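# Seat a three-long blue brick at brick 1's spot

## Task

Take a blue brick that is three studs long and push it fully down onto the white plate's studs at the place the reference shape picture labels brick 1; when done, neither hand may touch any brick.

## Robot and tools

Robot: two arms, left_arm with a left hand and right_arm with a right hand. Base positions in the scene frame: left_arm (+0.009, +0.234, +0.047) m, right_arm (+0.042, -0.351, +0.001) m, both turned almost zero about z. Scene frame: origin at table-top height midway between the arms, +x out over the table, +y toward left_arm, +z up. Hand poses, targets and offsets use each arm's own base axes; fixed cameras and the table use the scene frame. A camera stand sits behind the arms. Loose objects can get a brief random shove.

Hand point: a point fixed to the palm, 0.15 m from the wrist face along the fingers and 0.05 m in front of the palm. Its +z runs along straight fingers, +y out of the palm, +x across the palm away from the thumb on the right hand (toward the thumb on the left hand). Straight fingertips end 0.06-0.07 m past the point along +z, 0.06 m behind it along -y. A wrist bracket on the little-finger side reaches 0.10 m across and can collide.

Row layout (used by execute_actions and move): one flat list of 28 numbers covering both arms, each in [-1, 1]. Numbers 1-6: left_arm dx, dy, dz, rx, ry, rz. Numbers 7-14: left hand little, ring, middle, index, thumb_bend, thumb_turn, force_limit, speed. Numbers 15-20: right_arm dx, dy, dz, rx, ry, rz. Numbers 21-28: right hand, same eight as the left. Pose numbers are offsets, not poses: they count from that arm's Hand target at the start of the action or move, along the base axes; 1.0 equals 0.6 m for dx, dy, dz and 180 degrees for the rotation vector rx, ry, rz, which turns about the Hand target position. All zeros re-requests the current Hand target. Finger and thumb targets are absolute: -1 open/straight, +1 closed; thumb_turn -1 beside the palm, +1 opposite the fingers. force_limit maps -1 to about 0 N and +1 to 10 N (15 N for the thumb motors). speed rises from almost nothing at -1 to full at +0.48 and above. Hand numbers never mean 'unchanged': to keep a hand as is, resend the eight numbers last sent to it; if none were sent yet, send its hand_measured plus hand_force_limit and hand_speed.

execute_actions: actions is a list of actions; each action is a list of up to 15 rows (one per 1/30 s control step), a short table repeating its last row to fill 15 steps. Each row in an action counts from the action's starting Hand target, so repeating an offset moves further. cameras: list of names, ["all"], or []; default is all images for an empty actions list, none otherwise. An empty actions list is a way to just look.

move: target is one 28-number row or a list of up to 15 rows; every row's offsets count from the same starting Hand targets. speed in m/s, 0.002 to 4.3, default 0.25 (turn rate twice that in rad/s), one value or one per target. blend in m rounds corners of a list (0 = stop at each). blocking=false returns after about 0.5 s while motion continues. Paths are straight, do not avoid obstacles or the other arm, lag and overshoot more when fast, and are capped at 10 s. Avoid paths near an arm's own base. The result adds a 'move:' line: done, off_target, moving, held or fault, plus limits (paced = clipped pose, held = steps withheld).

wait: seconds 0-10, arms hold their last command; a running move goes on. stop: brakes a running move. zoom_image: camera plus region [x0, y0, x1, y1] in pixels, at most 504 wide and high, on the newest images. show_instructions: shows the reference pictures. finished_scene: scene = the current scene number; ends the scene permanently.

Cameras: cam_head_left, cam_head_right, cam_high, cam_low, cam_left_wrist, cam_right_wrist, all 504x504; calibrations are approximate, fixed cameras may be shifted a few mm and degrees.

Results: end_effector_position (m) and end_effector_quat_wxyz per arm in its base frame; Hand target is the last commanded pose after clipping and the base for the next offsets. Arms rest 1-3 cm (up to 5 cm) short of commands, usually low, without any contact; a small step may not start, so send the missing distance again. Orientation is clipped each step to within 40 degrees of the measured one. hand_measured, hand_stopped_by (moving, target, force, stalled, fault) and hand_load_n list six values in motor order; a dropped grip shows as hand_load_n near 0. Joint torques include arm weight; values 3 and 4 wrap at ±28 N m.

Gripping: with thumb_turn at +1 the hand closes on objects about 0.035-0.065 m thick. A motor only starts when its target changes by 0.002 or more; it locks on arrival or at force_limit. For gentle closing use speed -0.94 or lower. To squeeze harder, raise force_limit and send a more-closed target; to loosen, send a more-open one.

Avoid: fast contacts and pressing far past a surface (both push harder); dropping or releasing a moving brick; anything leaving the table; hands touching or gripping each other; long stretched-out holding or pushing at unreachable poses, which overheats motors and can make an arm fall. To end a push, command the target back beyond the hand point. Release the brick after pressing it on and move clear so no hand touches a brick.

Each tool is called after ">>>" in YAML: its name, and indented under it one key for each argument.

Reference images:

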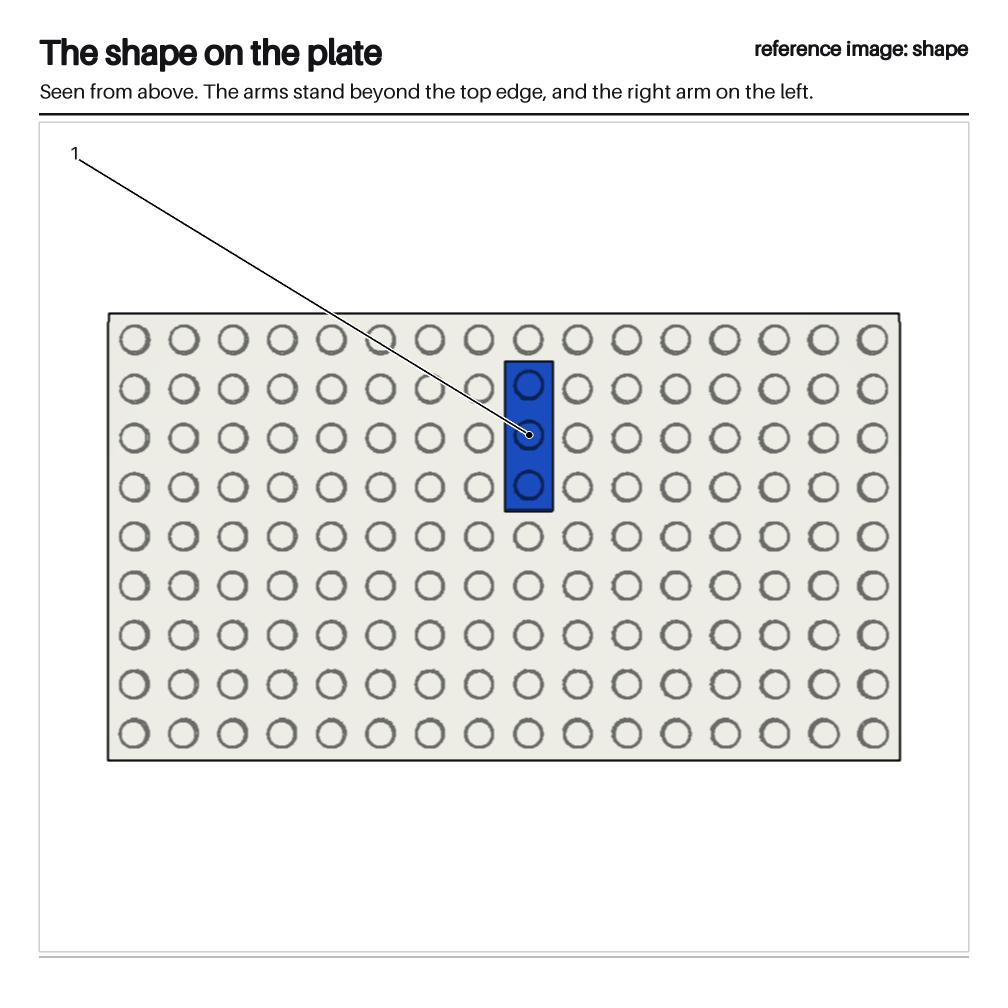

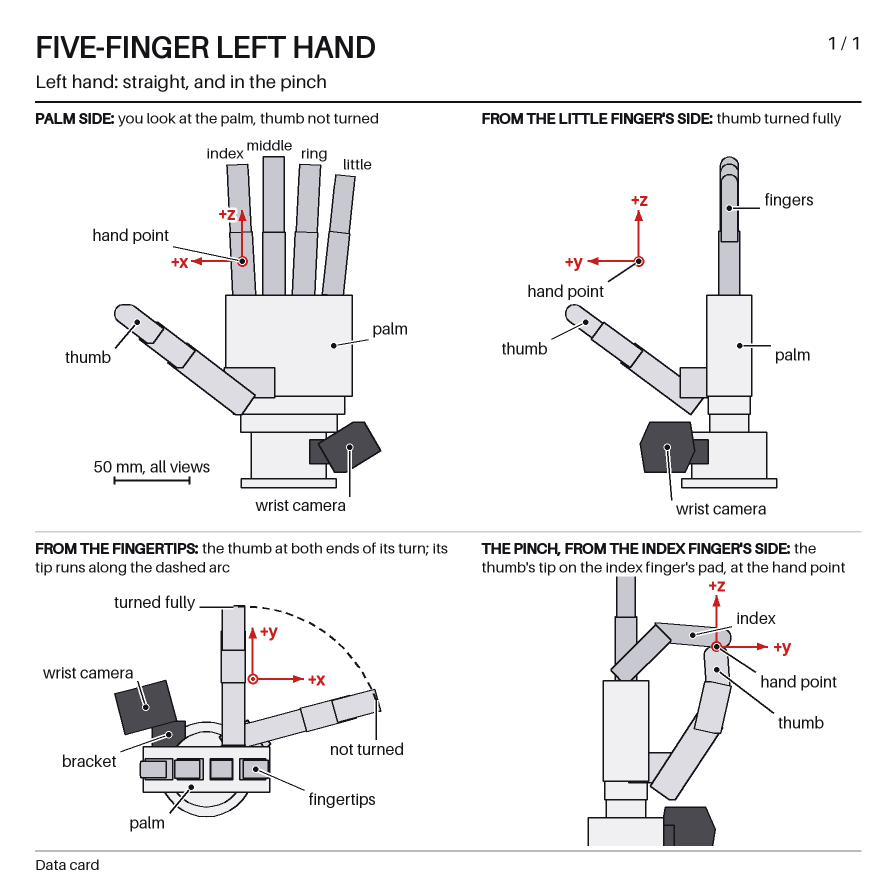

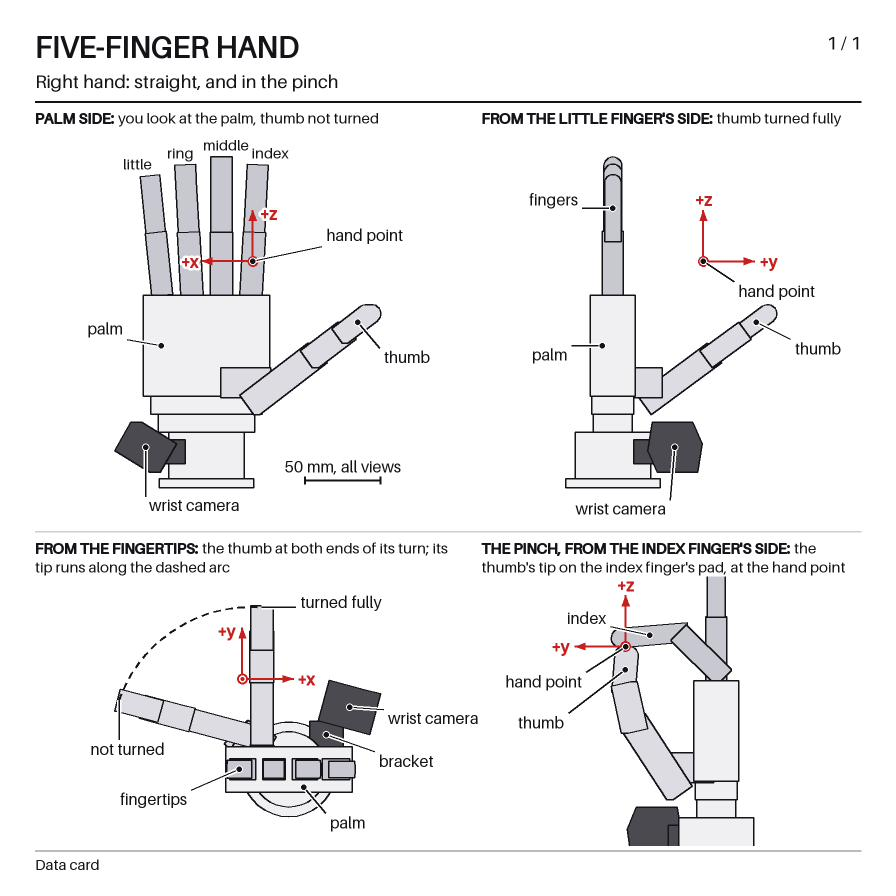

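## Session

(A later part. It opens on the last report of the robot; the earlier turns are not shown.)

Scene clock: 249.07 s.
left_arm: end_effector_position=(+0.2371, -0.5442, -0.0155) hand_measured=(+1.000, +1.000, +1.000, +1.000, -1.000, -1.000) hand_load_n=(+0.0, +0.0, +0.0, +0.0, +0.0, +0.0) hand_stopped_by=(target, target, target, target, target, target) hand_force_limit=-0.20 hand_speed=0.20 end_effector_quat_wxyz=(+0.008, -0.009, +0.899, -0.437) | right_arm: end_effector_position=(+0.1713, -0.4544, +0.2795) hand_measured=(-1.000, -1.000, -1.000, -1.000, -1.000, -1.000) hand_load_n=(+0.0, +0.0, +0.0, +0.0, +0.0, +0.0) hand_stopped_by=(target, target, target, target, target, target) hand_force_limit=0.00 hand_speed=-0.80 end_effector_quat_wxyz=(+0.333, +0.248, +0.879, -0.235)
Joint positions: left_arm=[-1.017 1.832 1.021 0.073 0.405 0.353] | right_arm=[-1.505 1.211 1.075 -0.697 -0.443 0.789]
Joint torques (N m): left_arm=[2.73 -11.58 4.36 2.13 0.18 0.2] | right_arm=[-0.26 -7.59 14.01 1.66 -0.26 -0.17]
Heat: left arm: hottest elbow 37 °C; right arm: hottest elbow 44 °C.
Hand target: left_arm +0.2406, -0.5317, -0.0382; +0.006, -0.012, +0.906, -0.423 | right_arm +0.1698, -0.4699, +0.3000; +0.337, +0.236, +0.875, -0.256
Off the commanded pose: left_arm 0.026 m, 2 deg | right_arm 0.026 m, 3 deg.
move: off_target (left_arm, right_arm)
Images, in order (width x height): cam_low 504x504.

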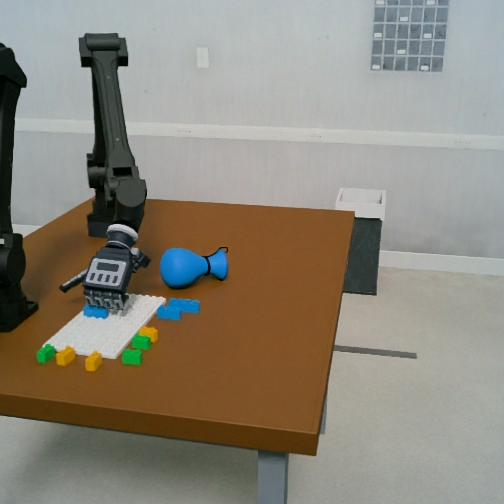

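>>> move:
  target: [0.0,0.004,-0.02,0,0,0, 1,1,1,1,-1,-1,-0.2,0.2, 0,0,0,0,0,0, -1,-1,-1,-1,-1,-1,0,-0.8]
  speed: 0.04
  cameras: ["cam_low"]

>>> zoom_image:
  camera: "cam_low"
  region: [60, 260, 140, 340]

Scene clock: 250.73 s.
left_arm: end_effector_position=(+0.2375, -0.5444, -0.0165) hand_measured=(+1.000, +1.000, +1.000, +1.000, -1.000, -1.000) hand_load_n=(+0.0, +0.0, -1.0, +0.0, +0.0, +0.0) hand_stopped_by=(target, target, target, target, target, target) hand_force_limit=-0.20 hand_speed=0.20 end_effector_quat_wxyz=(+0.010, -0.007, +0.896, -0.444) | right_arm: end_effector_position=(+0.1713, -0.4544, +0.2795) hand_measured=(-1.000, -1.000, -1.000, -1.000, -1.000, -1.000) hand_load_n=(+0.0, +0.0, +0.0, +0.5, +0.0, +0.0) hand_stopped_by=(target, target, target, target, target, target) hand_force_limit=0.00 hand_speed=-0.80 end_effector_quat_wxyz=(+0.333, +0.248, +0.879, -0.235)
Joint positions: left_arm=[-1.015 1.833 1.009 0.104 0.41 0.353] | right_arm=[-1.505 1.211 1.075 -0.697 -0.443 0.789]
Joint torques (N m): left_arm=[3.08 -9.88 4.23 2 0.06 0.2] | right_arm=[-0.38 -7.41 14.01 1.66 -0.26 -0.16]
Heat: left arm: hottest elbow 37 °C; right arm: hottest elbow 44 °C.
Hand target: left_arm +0.2404, -0.5293, -0.0502; +0.006, -0.012, +0.906, -0.423 | right_arm +0.1698, -0.4699, +0.3000; +0.337, +0.236, +0.875, -0.256
Off the commanded pose: left_arm 0.037 m, 3 deg | right_arm 0.026 m, 3 deg.
move: off_target (left_arm, right_arm)
Images, in order (width x height): cam_low 504x504.

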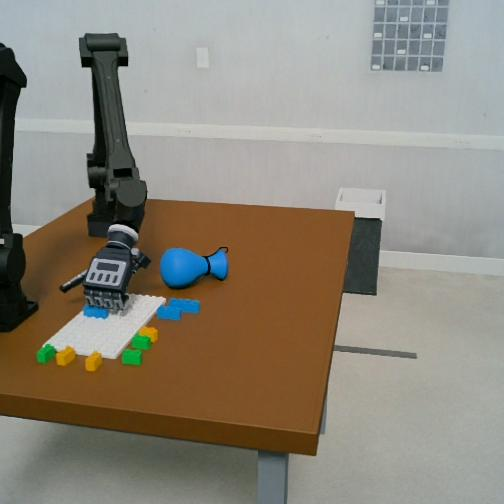

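Scaled by 6.300 from the camera's 504x504 image, which has a finer 720x720 frame.

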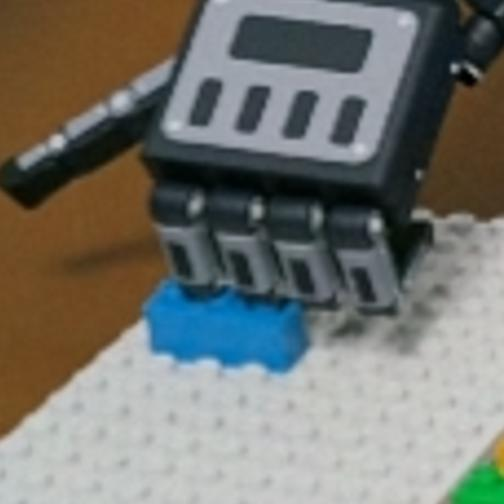

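>>> move:
  target: [0.0,0.0,-0.05,0,0,0, 1,1,1,1,-1,-1,-0.2,0.2, 0,0,0,0,0,0, -1,-1,-1,-1,-1,-1,0,-0.8]
  speed: 0.05
  cameras: ["cam_low"]

>>> zoom_image:
  camera: "cam_low"
  region: [60, 260, 140, 340]

Scene clock: 252.83 s.
left_arm: end_effector_position=(+0.2425, -0.5555, -0.0215) hand_measured=(+1.000, +1.000, +1.000, +1.000, -1.000, -1.000) hand_load_n=(+0.0, +0.0, -2.0, -1.5, +0.0, -0.5) hand_stopped_by=(target, target, target, target, target, target) hand_force_limit=-0.20 hand_speed=0.20 end_effector_quat_wxyz=(+0.020, +0.002, +0.884, -0.467) | right_arm: end_effector_position=(+0.1713, -0.4544, +0.2795) hand_measured=(-1.000, -1.000, -1.000, -1.000, -1.000, -1.000) hand_load_n=(+0.0, +0.0, -0.5, +0.0, +0.0, -0.5) hand_stopped_by=(target, target, target, target, target, target) hand_force_limit=0.00 hand_speed=-0.80 end_effector_quat_wxyz=(+0.333, +0.248, +0.879, -0.235)
Joint positions: left_arm=[-1.015 1.864 1.005 0.194 0.419 0.353] | right_arm=[-1.505 1.211 1.075 -0.697 -0.443 0.789]
Joint torques (N m): left_arm=[2.96 -8.29 3.33 1.48 -0.34 0.23] | right_arm=[-0.38 -7.47 14 1.69 -0.26 -0.17]
Heat: left arm: hottest elbow 37 °C; right arm: hottest elbow 44 °C.
Hand target: left_arm +0.2404, -0.5293, -0.0803; +0.006, -0.012, +0.906, -0.423 | right_arm +0.1698, -0.4699, +0.3000; +0.337, +0.236, +0.875, -0.256
Off the commanded pose: left_arm 0.064 m, 6 deg | right_arm 0.026 m, 3 deg.
move: off_target (left_arm, right_arm)
Images, in order (width x height): cam_low 504x504.

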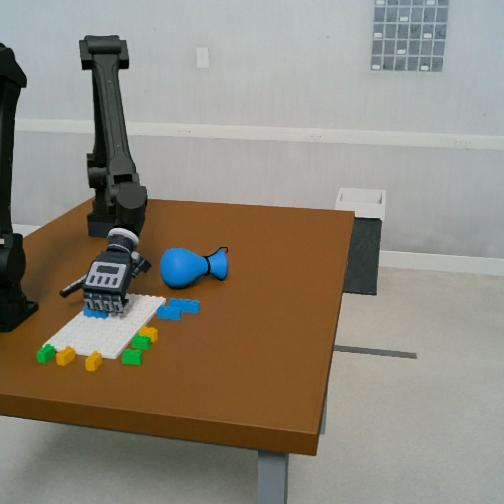

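Scaled by 6.300 from the camera's 504x504 image, which has a finer 720x720 frame.

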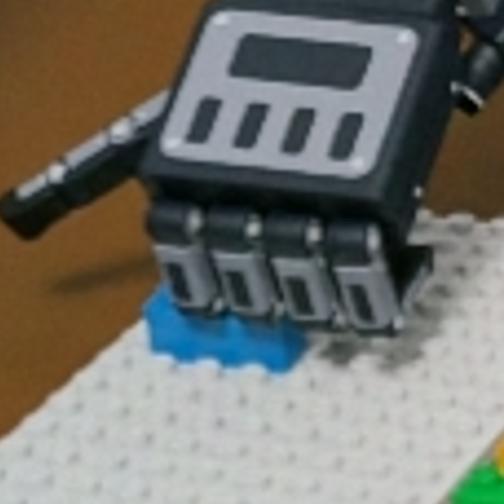

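>>> move:
  target: [0.0,0.0,0.23,0,0,0, 1,1,1,1,-1,-1,-0.2,0.2, 0,0,0,0,0,0, -1,-1,-1,-1,-1,-1,0,-0.8]
  speed: 0.12
  cameras: ["cam_left_wrist","cam_low"]

>>> zoom_image:
  camera: "cam_low"
  region: [60, 260, 140, 340]

>>> zoom_image:
  camera: "cam_left_wrist"
  region: [130, 130, 270, 270]

Scene clock: 255.70 s.
left_arm: end_effector_position=(+0.2228, -0.5204, +0.0407) hand_measured=(+1.000, +1.000, +1.000, +1.000, -1.000, -1.000) hand_load_n=(+0.0, +0.0, +0.0, +0.0, +0.0, +0.0) hand_stopped_by=(target, target, target, target, target, target) hand_force_limit=-0.20 hand_speed=0.20 end_effector_quat_wxyz=(-0.008, -0.015, +0.911, -0.412) | right_arm: end_effector_position=(+0.1713, -0.4544, +0.2795) hand_measured=(-1.000, -1.000, -1.000, -1.000, -1.000, -1.000) hand_load_n=(+0.0, +0.5, +0.0, +0.0, +0.0, +0.0) hand_stopped_by=(target, target, target, target, target, target) hand_force_limit=0.00 hand_speed=-0.80 end_effector_quat_wxyz=(+0.333, +0.248, +0.879, -0.235)
Joint positions: left_arm=[-1.015 1.684 1.03 -0.15 0.41 0.356] | right_arm=[-1.505 1.211 1.075 -0.697 -0.443 0.789]
Joint torques (N m): left_arm=[2.84 -13.33 8.91 1.13 0.02 0.21] | right_arm=[-0.5 -7.53 14.02 1.7 -0.26 -0.16]
Heat: left arm: hottest elbow 36 °C; right arm: hottest elbow 44 °C.
Hand target: left_arm +0.2404, -0.5293, +0.0578; +0.006, -0.012, +0.906, -0.423 | right_arm +0.1698, -0.4699, +0.3000; +0.337, +0.236, +0.875, -0.256
Off the commanded pose: left_arm 0.026 m, 2 deg | right_arm 0.026 m, 3 deg.
move: off_target (left_arm, right_arm)
camera_calibration:
cam_left_wrist: T_world_to_cam=[[-0.237044, -0.664718, 0.708492, -0.318071], [-0.886231, 0.446722, 0.12261, 0.43718], [-0.398, -0.598823, -0.694987, -0.0804858], [0, 0, 0, 1]] pos_world=[0.280012, -0.454922, 0.115811]
Images, in order (width x height): cam_low 504x504, cam_left_wrist 504x504.

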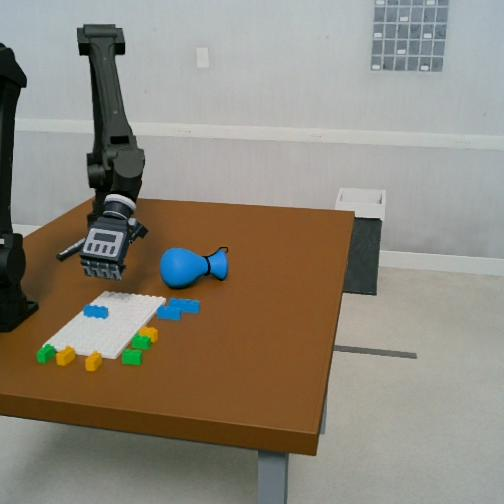

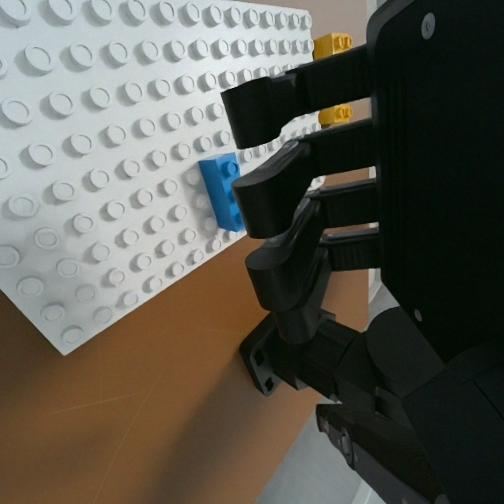

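Scaled by 6.300 from the camera's 504x504 image, which has a finer 720x720 frame.

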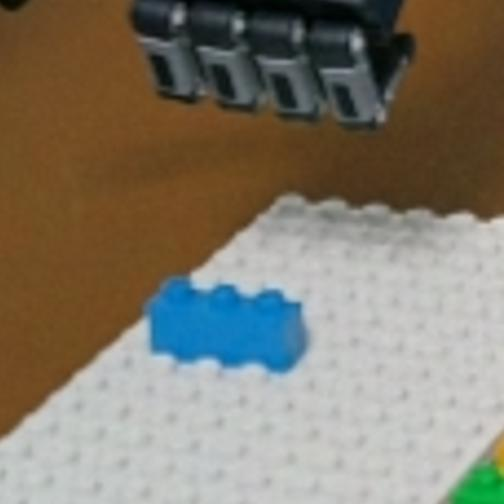

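Scaled by 3.600 from the camera's 504x504 image, which has a finer 720x720 frame.

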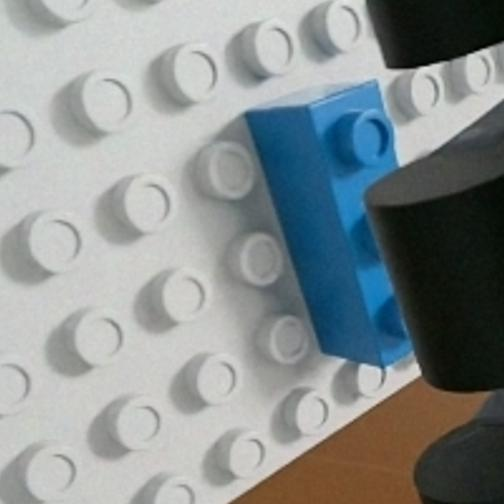

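>>> execute_actions:
  actions: []

>>> zoom_image:
  camera: "cam_low"
  region: [70, 290, 120, 340]

>>> zoom_image:
  camera: "cam_high"
  region: [330, 85, 390, 145]

>>> zoom_image:
  camera: "cam_head_right"
  region: [370, 375, 430, 435]

>>> zoom_image:
  camera: "cam_head_left"
  region: [370, 375, 430, 435]

Scene clock: 258.30 s.
left_arm: end_effector_position=(+0.2228, -0.5203, +0.0407) hand_measured=(+1.000, +1.000, +1.000, +1.000, -1.000, -1.000) hand_load_n=(+0.0, +0.0, +0.0, +0.0, +0.0, +0.0) hand_stopped_by=(target, target, target, target, target, target) hand_force_limit=-0.20 hand_speed=0.20 end_effector_quat_wxyz=(-0.008, -0.015, +0.911, -0.412) | right_arm: end_effector_position=(+0.1713, -0.4544, +0.2795) hand_measured=(-1.000, -1.000, -1.000, -1.000, -1.000, -1.000) hand_load_n=(+0.0, +0.0, +0.0, +0.0, +0.0, +0.0) hand_stopped_by=(target, target, target, target, target, target) hand_force_limit=0.00 hand_speed=-0.80 end_effector_quat_wxyz=(+0.333, +0.248, +0.879, -0.235)
Joint positions: left_arm=[-1.015 1.684 1.03 -0.15 0.41 0.356] | right_arm=[-1.505 1.211 1.075 -0.697 -0.443 0.789]
Joint velocities: within noise
Joint torques (N m): left_arm=[2.9 -13.45 8.84 1.28 0.03 0.18] | right_arm=[-0.5 -7.59 13.97 1.63 -0.25 -0.17]
Heat: left arm: hottest elbow 37 °C; right arm: hottest elbow 44 °C.
Hand target: left_arm +0.2404, -0.5293, +0.0578; +0.006, -0.012, +0.906, -0.423 | right_arm +0.1698, -0.4699, +0.3000; +0.337, +0.236, +0.875, -0.256
Off the commanded pose: left_arm 0.026 m, 2 deg | right_arm 0.026 m, 3 deg.
camera_calibration:
cam_left_wrist: T_world_to_cam=[[-0.237374, -0.664664, 0.708432, -0.317947], [-0.88618, 0.446894, 0.122353, 0.437273], [-0.397918, -0.598755, -0.695093, -0.0804656], [0, 0, 0, 1]] pos_world=[0.280012, -0.454922, 0.115812]
cam_right_wrist: T_world_to_cam=[[0.394819, 0.788905, -0.470899, 0.425933], [0.44464, 0.284448, 0.849344, -0.185539], [0.803998, -0.544718, -0.238473, -0.205773], [0, 0, 0, 1]] pos_world=[0.0797725, -0.395332, 0.309087]

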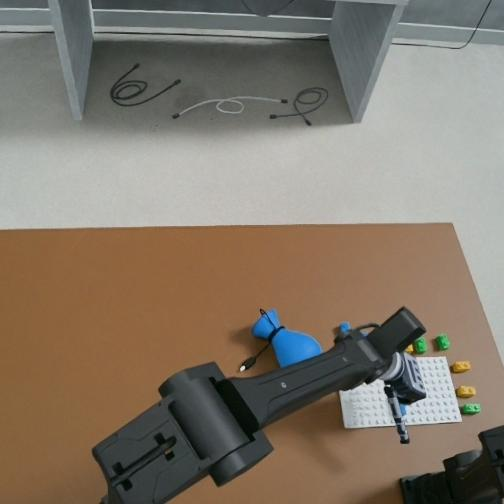

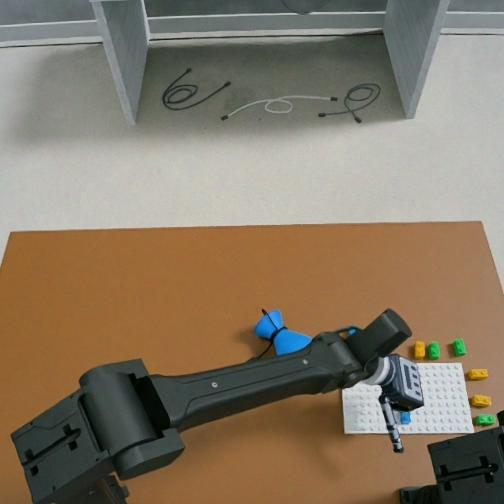

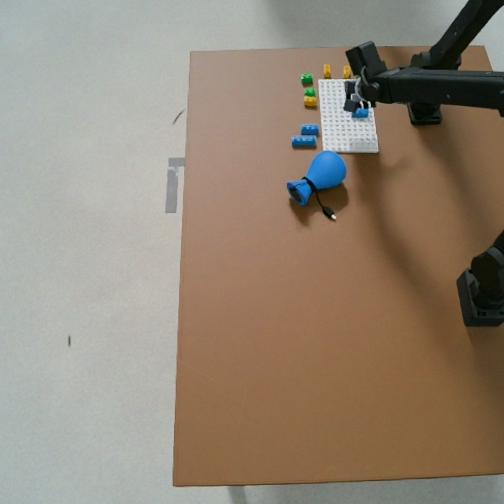

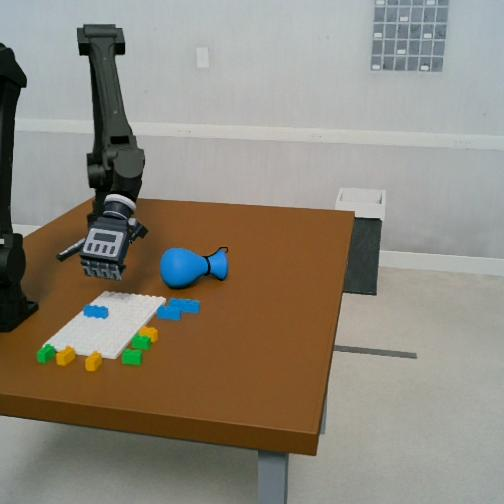

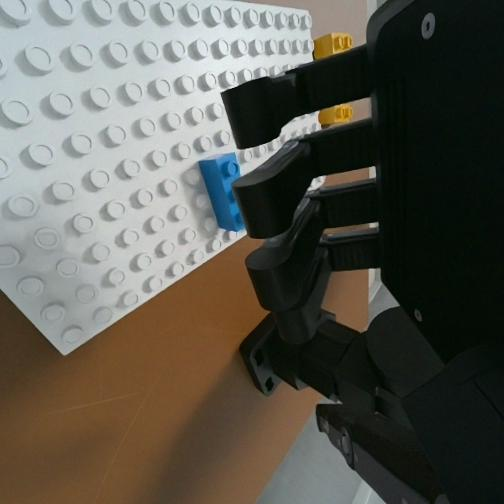

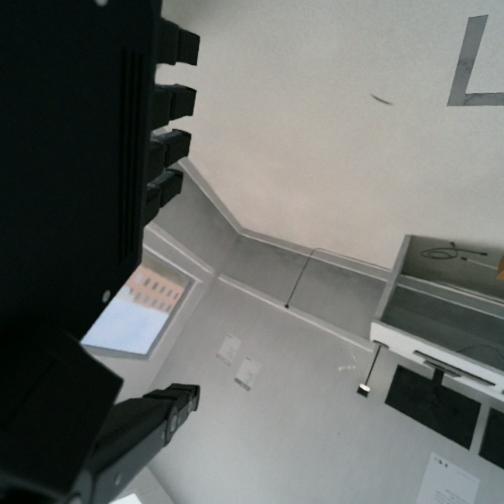

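Scaled by 10.080 from the camera's 504x504 image, which has a finer 720x720 frame.

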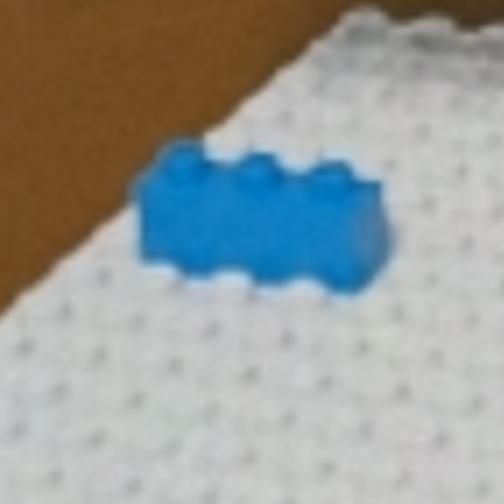

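Scaled by 8.400 from the camera's 504x504 image, which has a finer 720x720 frame.

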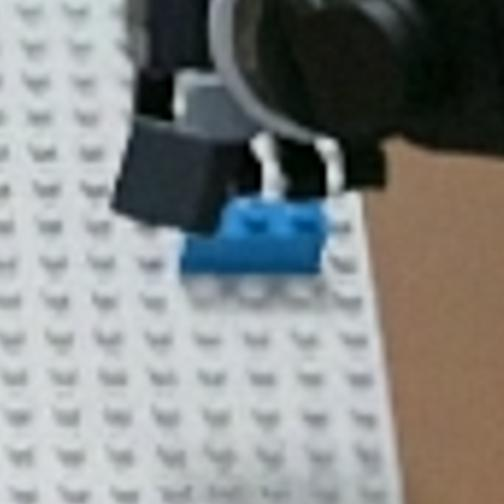

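Scaled by 8.400 from the camera's 504x504 image, which has a finer 720x720 frame.

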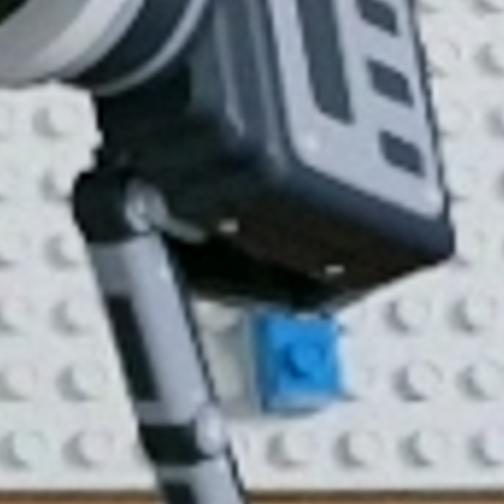

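Scaled by 8.400 from the camera's 504x504 image, which has a finer 720x720 frame.

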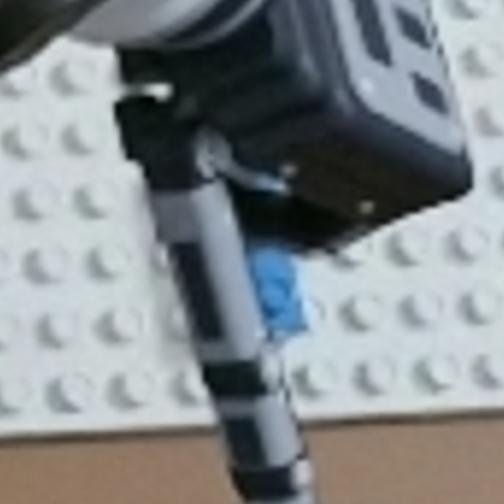

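>>> zoom_image:
  camera: "cam_left_wrist"
  region: [40, 140, 260, 360]

Scaled by 2.291 from the camera's 504x504 image, which has a finer 720x720 frame.

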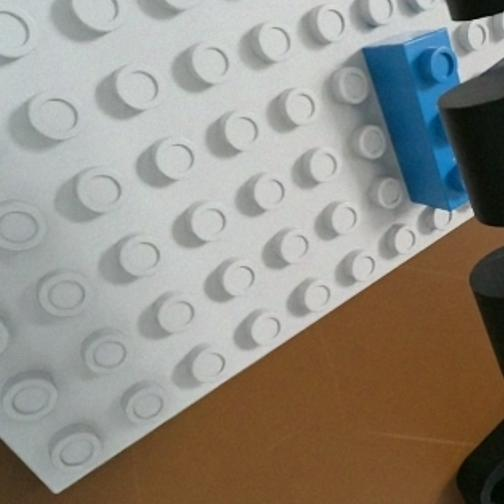

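>>> zoom_image:
  camera: "cam_left_wrist"
  region: [180, 140, 250, 240]

Scaled by 5.040 from the camera's 504x504 image, which has a finer 720x720 frame.

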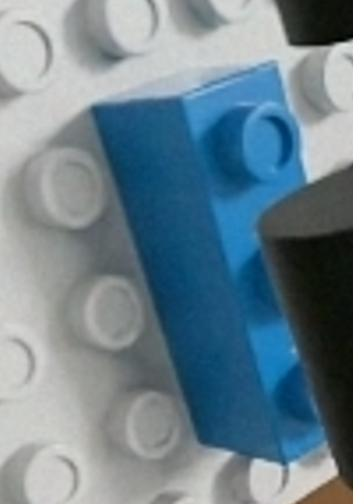

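>>> move:
  target:
    - [0.0,0.0,0.04,0,0,0, 1,1,0.06,0.12,-0.8,1,-0.2,0.2, 0,0,0,0,0,0, -1,-1,-1,-1,-1,-1,0,-0.8]
    - [0.0052,-0.0612,0.0203,0,0,0, 1,1,0.06,0.12,-0.8,1,-0.2,0.2, 0,0,0,0,0,0, -1,-1,-1,-1,-1,-1,0,-0.8]
    - [0.0052,-0.0612,-0.098,0,0,0, 1,1,0.06,0.12,-0.8,1,-0.2,0.2, 0,0,0,0,0,0, -1,-1,-1,-1,-1,-1,0,-0.8]
  speed: 0.1
  cameras: ["cam_left_wrist","cam_low"]

>>> zoom_image:
  camera: "cam_low"
  region: [70, 290, 120, 340]

>>> zoom_image:
  camera: "cam_left_wrist"
  region: [100, 140, 260, 300]

Scene clock: 270.43 s.
left_arm: end_effector_position=(+0.2512, -0.5605, +0.0083) hand_measured=(+1.000, +1.000, +0.060, +0.120, -0.800, +1.000) hand_load_n=(+0.0, +0.0, +0.0, +0.0, +0.0, +0.0) hand_stopped_by=(target, target, target, target, target, target) hand_force_limit=-0.20 hand_speed=0.20 end_effector_quat_wxyz=(+0.010, -0.013, +0.906, -0.423) | right_arm: end_effector_position=(+0.1713, -0.4544, +0.2795) hand_measured=(-1.000, -1.000, -1.000, -1.000, -1.000, -1.000) hand_load_n=(+0.0, +0.0, +0.0, +0.0, +0.0, +0.0) hand_stopped_by=(target, target, target, target, target, target) hand_force_limit=0.00 hand_speed=-0.80 end_effector_quat_wxyz=(+0.333, +0.248, +0.879, -0.235)
Joint positions: left_arm=[-1.017 1.83 1.121 -0.058 0.388 0.358] | right_arm=[-1.505 1.211 1.075 -0.697 -0.443 0.789]
Joint torques (N m): left_arm=[0.21 -12.86 5.87 2.48 0.01 -0.03] | right_arm=[-0.38 -7.47 14.01 1.7 -0.26 -0.16]
Heat: left arm: hottest elbow 38 °C; right arm: hottest elbow 44 °C.
Hand target: left_arm +0.2437, -0.5660, -0.0009; +0.006, -0.012, +0.906, -0.423 | right_arm +0.1698, -0.4699, +0.3000; +0.337, +0.236, +0.875, -0.256
Off the commanded pose: left_arm 0.013 m, 1 deg | right_arm 0.026 m, 3 deg.
move: off_target (left_arm, right_arm)
camera_calibration:
cam_left_wrist: T_world_to_cam=[[-0.254348, -0.650631, 0.715532, -0.302861], [-0.895282, 0.438217, 0.080226, 0.482106], [-0.365756, -0.620198, -0.693958, -0.135894], [0, 0, 0, 1]] pos_world=[0.304885, -0.492599, 0.0837248]
Images, in order (width x height): cam_low 504x504, cam_left_wrist 504x504.

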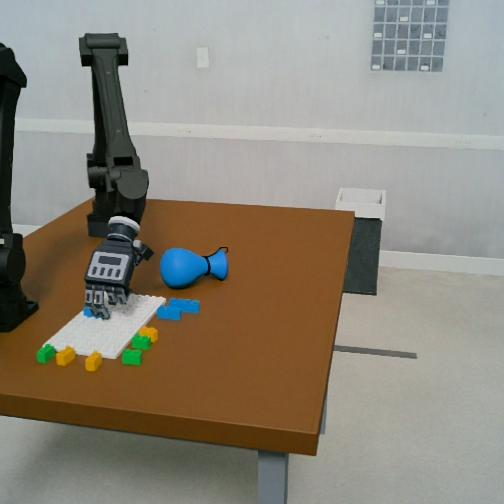

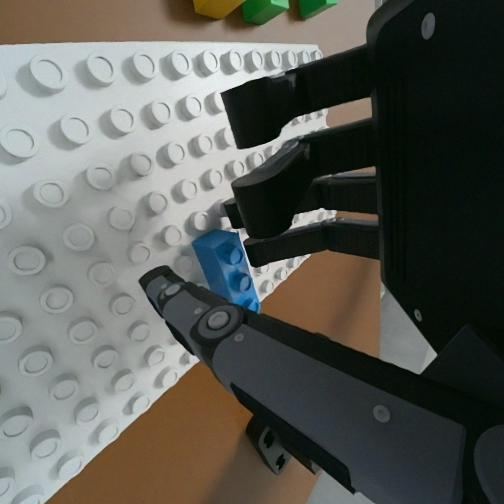

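Scaled by 10.080 from the camera's 504x504 image, which has a finer 720x720 frame.

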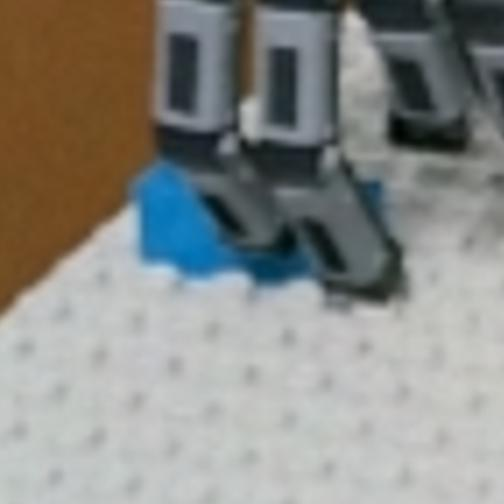

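Scaled by 3.150 from the camera's 504x504 image, which has a finer 720x720 frame.

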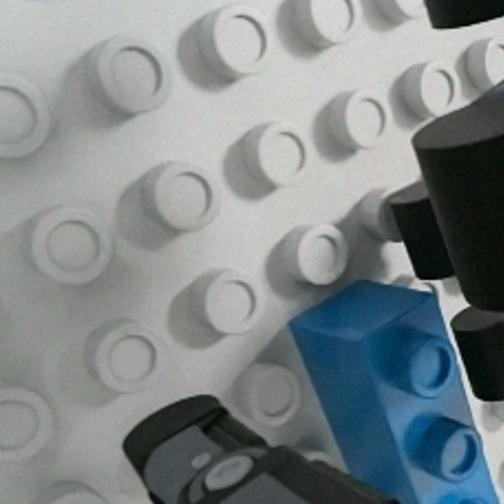

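>>> move:
  target: [-0.0325,-0.0133,0.0,0,0,0, 1,1,0.06,0.12,-0.8,1,-0.2,0.2, 0,0,0,0,0,0, -1,-1,-1,-1,-1,-1,0,-0.8]
  speed: 0.06
  cameras: ["cam_left_wrist","cam_low"]

>>> zoom_image:
  camera: "cam_low"
  region: [70, 290, 120, 340]

>>> zoom_image:
  camera: "cam_left_wrist"
  region: [100, 140, 260, 300]

Scene clock: 272.87 s.
left_arm: end_effector_position=(+0.2320, -0.5694, +0.0061) hand_measured=(+1.000, +1.000, +0.060, +0.120, -0.800, +1.000) hand_load_n=(+0.0, +0.0, -1.0, +0.0, +0.5, +0.0) hand_stopped_by=(target, target, target, target, target, target) hand_force_limit=-0.20 hand_speed=0.20 end_effector_quat_wxyz=(+0.010, -0.012, +0.907, -0.421) | right_arm: end_effector_position=(+0.1713, -0.4544, +0.2795) hand_measured=(-1.000, -1.000, -1.000, -1.000, -1.000, -1.000) hand_load_n=(+0.0, +0.0, +0.0, +0.0, +0.0, +0.0) hand_stopped_by=(target, target, target, target, target, target) hand_force_limit=0.00 hand_speed=-0.80 end_effector_quat_wxyz=(+0.333, +0.248, +0.879, -0.235)
Joint positions: left_arm=[-1.057 1.83 1.114 -0.044 0.358 0.332] | right_arm=[-1.505 1.211 1.075 -0.697 -0.443 0.789]
Joint torques (N m): left_arm=[0.21 -13.45 5.53 2.7 0.02 -0.04] | right_arm=[-0.38 -7.41 13.98 1.68 -0.26 -0.15]
Heat: left arm: hottest elbow 38 °C; right arm: hottest elbow 44 °C.
Hand target: left_arm +0.2241, -0.5739, -0.0010; +0.006, -0.012, +0.906, -0.423 | right_arm +0.1698, -0.4699, +0.3000; +0.337, +0.236, +0.875, -0.256
Off the commanded pose: left_arm 0.011 m, 1 deg | right_arm 0.026 m, 3 deg.
move: off_target (left_arm, right_arm)
camera_calibration:
cam_left_wrist: T_world_to_cam=[[-0.25598, -0.652922, 0.712859, -0.312812], [-0.894604, 0.439415, 0.0812268, 0.469516], [-0.366276, -0.616934, -0.696588, -0.147906], [0, 0, 0, 1]] pos_world=[0.285783, -0.501803, 0.0818234]
Images, in order (width x height): cam_low 504x504, cam_left_wrist 504x504.

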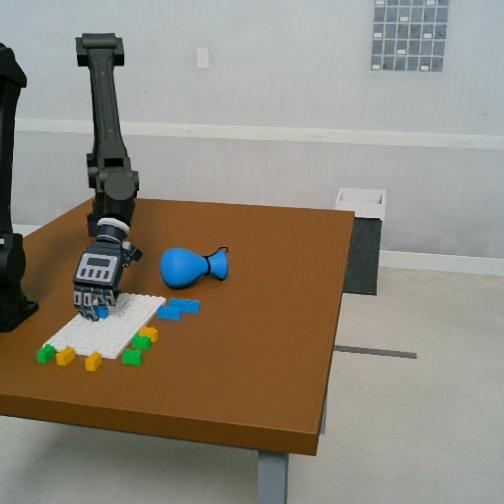

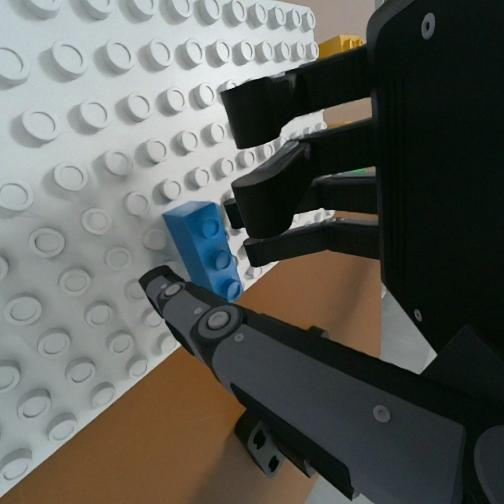

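Scaled by 10.080 from the camera's 504x504 image, which has a finer 720x720 frame.

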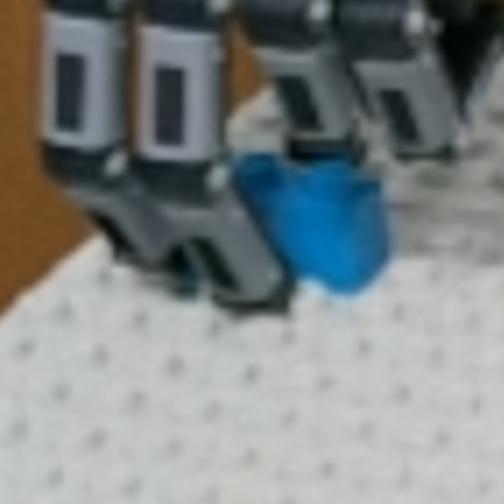

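Scaled by 3.150 from the camera's 504x504 image, which has a finer 720x720 frame.

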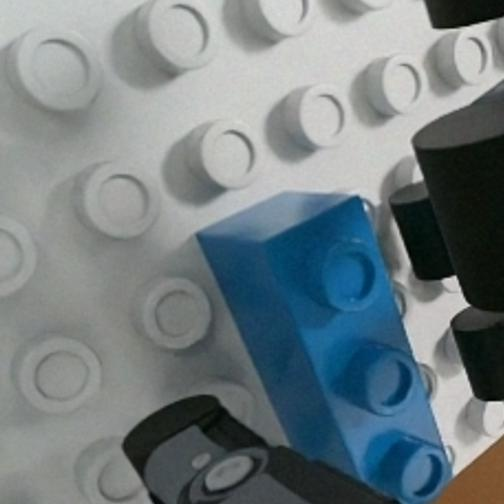

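>>> move:
  target:
    - [0,0,0,0,0,0, 1,1,0.18,0.24,-0.55,1,0.0,-0.6, 0,0,0,0,0,0, -1,-1,-1,-1,-1,-1,0,-0.8]
    - [0,0,0,0,0,0, 1,1,0.6,0.6,-0.1,1,0.0,-0.88, 0,0,0,0,0,0, -1,-1,-1,-1,-1,-1,0,-0.8]
  speed: 0.05
  cameras: ["cam_low","cam_left_wrist"]

>>> zoom_image:
  camera: "cam_low"
  region: [70, 290, 120, 340]

>>> zoom_image:
  camera: "cam_left_wrist"
  region: [100, 140, 260, 300]

Scene clock: 275.97 s.
left_arm: end_effector_position=(+0.2317, -0.5690, +0.0056) hand_measured=(+1.000, +1.000, +0.222, +0.600, -0.522, +1.000) hand_load_n=(+0.0, +0.0, +7.0, +0.0, +8.0, +0.5) hand_stopped_by=(target, target, force, target, force, target) hand_force_limit=0.00 hand_speed=-0.88 end_effector_quat_wxyz=(+0.010, -0.012, +0.907, -0.421) | right_arm: end_effector_position=(+0.1713, -0.4544, +0.2795) hand_measured=(-1.000, -1.000, -1.000, -1.000, -1.000, -1.000) hand_load_n=(+0.0, +0.0, +0.0, +0.0, -0.5, -0.5) hand_stopped_by=(target, target, target, target, target, target) hand_force_limit=0.00 hand_speed=-0.80 end_effector_quat_wxyz=(+0.333, +0.248, +0.879, -0.235)
Joint positions: left_arm=[-1.057 1.83 1.112 -0.042 0.358 0.331] | right_arm=[-1.505 1.211 1.075 -0.697 -0.443 0.789]
Joint torques (N m): left_arm=[0.38 -13.45 5.57 2.62 0 -0.02] | right_arm=[-0.44 -7.59 14.04 1.69 -0.26 -0.16]
Heat: left arm: hottest elbow 38 °C; right arm: hottest elbow 45 °C.
Hand target: left_arm +0.2241, -0.5740, -0.0010; +0.006, -0.012, +0.906, -0.423 | right_arm +0.1698, -0.4699, +0.3000; +0.337, +0.236, +0.875, -0.256
Off the commanded pose: left_arm 0.011 m, 0 deg | right_arm 0.026 m, 3 deg.
move: off_target (left_arm, right_arm); target 2's new numbers were sent with left_arm's hand 0.011 m and 0 deg from that target
camera_calibration:
cam_left_wrist: T_world_to_cam=[[-0.254936, -0.653062, 0.713104, -0.312588], [-0.894822, 0.438831, 0.0819818, 0.46883], [-0.366471, -0.617201, -0.696248, -0.148293], [0, 0, 0, 1]] pos_world=[0.285484, -0.501403, 0.0812233]
Images, in order (width x height): cam_low 504x504, cam_left_wrist 504x504.

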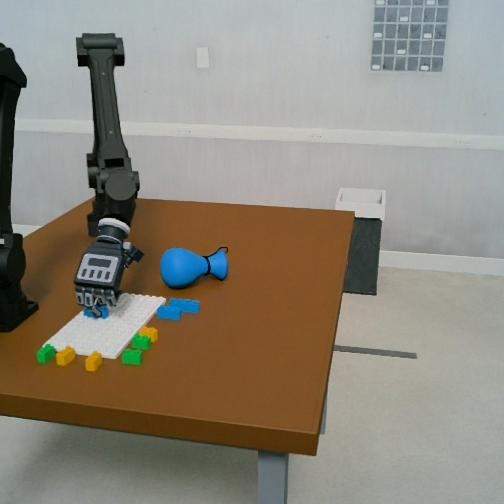

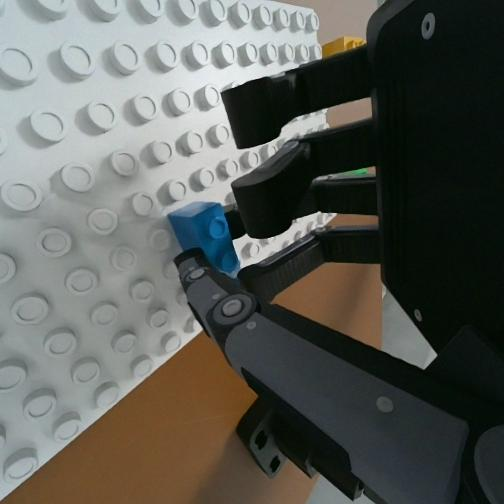

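Scaled by 10.080 from the camera's 504x504 image, which has a finer 720x720 frame.

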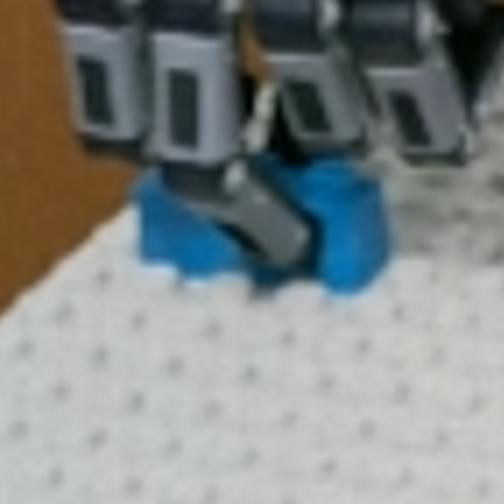

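Scaled by 3.150 from the camera's 504x504 image, which has a finer 720x720 frame.

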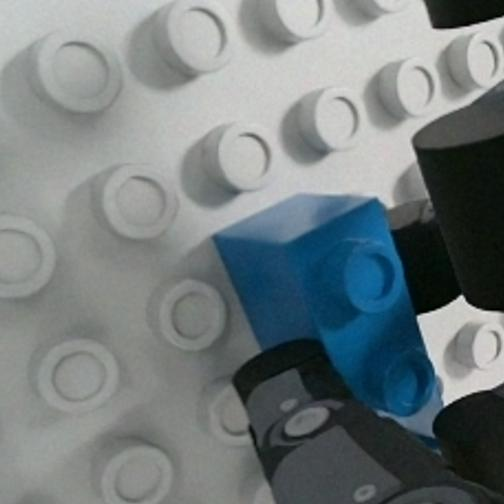

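>>> move:
  target: [0.0,0.0,-0.03,0,0,0, 1,1,0.6,0.6,-0.1,1,0.0,-0.88, 0,0,0,0,0,0, -1,-1,-1,-1,-1,-1,0,-0.8]
  speed: 0.05
  cameras: ["cam_low","cam_left_wrist"]

>>> zoom_image:
  camera: "cam_low"
  region: [70, 290, 120, 340]

>>> zoom_image:
  camera: "cam_left_wrist"
  region: [100, 140, 260, 300]

Scene clock: 277.63 s.
left_arm: end_effector_position=(+0.2316, -0.5689, +0.0039) hand_measured=(+1.000, +1.000, +0.222, +0.600, -0.522, +1.000) hand_load_n=(+0.0, +0.0, +5.0, +0.0, +8.5, +0.0) hand_stopped_by=(target, target, force, target, force, target) hand_force_limit=0.00 hand_speed=-0.88 end_effector_quat_wxyz=(+0.013, -0.012, +0.904, -0.427) | right_arm: end_effector_position=(+0.1713, -0.4544, +0.2795) hand_measured=(-1.000, -1.000, -1.000, -1.000, -1.000, -1.000) hand_load_n=(+0.0, +0.0, +0.0, +0.0, +0.0, +0.0) hand_stopped_by=(target, target, target, target, target, target) hand_force_limit=0.00 hand_speed=-0.80 end_effector_quat_wxyz=(+0.333, +0.248, +0.879, -0.235)
Joint positions: left_arm=[-1.057 1.83 1.1 -0.015 0.358 0.329] | right_arm=[-1.505 1.211 1.075 -0.697 -0.443 0.789]
Joint torques (N m): left_arm=[0.32 -10.75 5.49 3.28 0.01 -0.01] | right_arm=[-0.38 -7.24 13.98 1.68 -0.27 -0.15]
Heat: left arm: hottest elbow 38 °C; right arm: hottest elbow 45 °C.
Hand target: left_arm +0.2241, -0.5740, -0.0190; +0.006, -0.012, +0.906, -0.423 | right_arm +0.1698, -0.4699, +0.3000; +0.337, +0.236, +0.875, -0.256
Off the commanded pose: left_arm 0.025 m, 1 deg | right_arm 0.026 m, 3 deg.
move: off_target (left_arm, right_arm)
camera_calibration:
cam_left_wrist: T_world_to_cam=[[-0.258249, -0.644665, 0.719524, -0.30595], [-0.895698, 0.438843, 0.0717049, 0.469085], [-0.361984, -0.625958, -0.690756, -0.155444], [0, 0, 0, 1]] pos_world=[0.28488, -0.500391, 0.0791286]
Images, in order (width x height): cam_low 504x504, cam_left_wrist 504x504.

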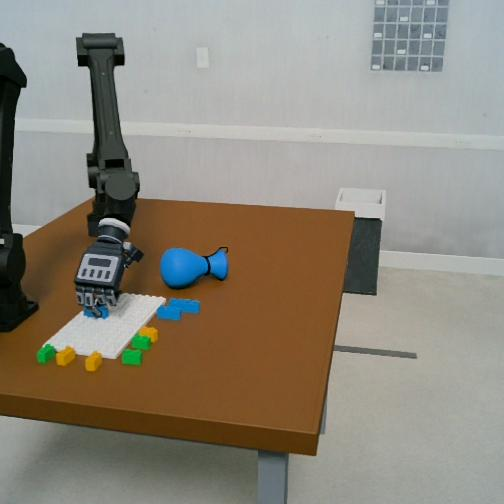

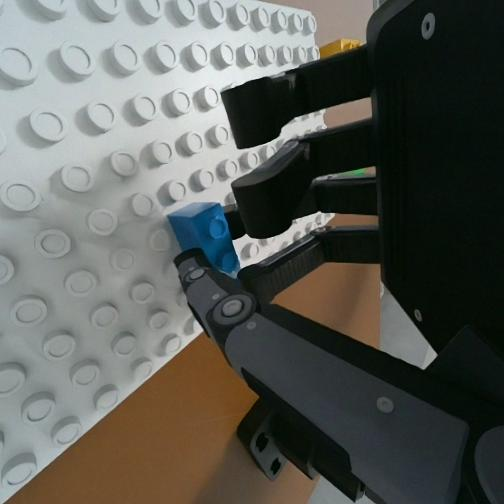

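Scaled by 10.080 from the camera's 504x504 image, which has a finer 720x720 frame.

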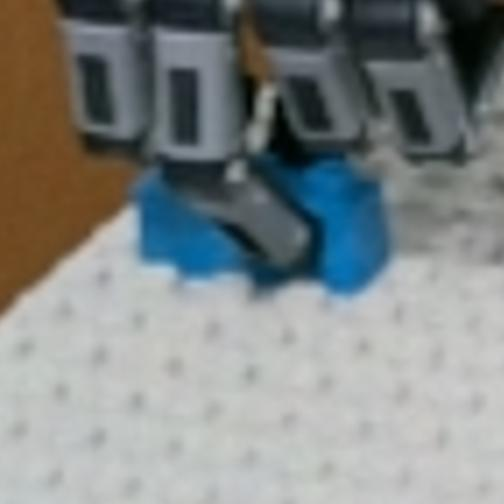

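Scaled by 3.150 from the camera's 504x504 image, which has a finer 720x720 frame.

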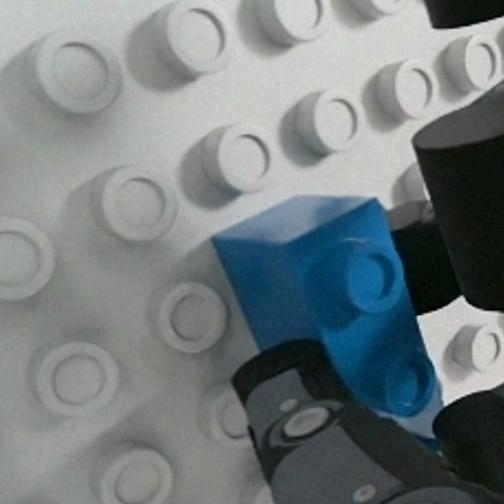

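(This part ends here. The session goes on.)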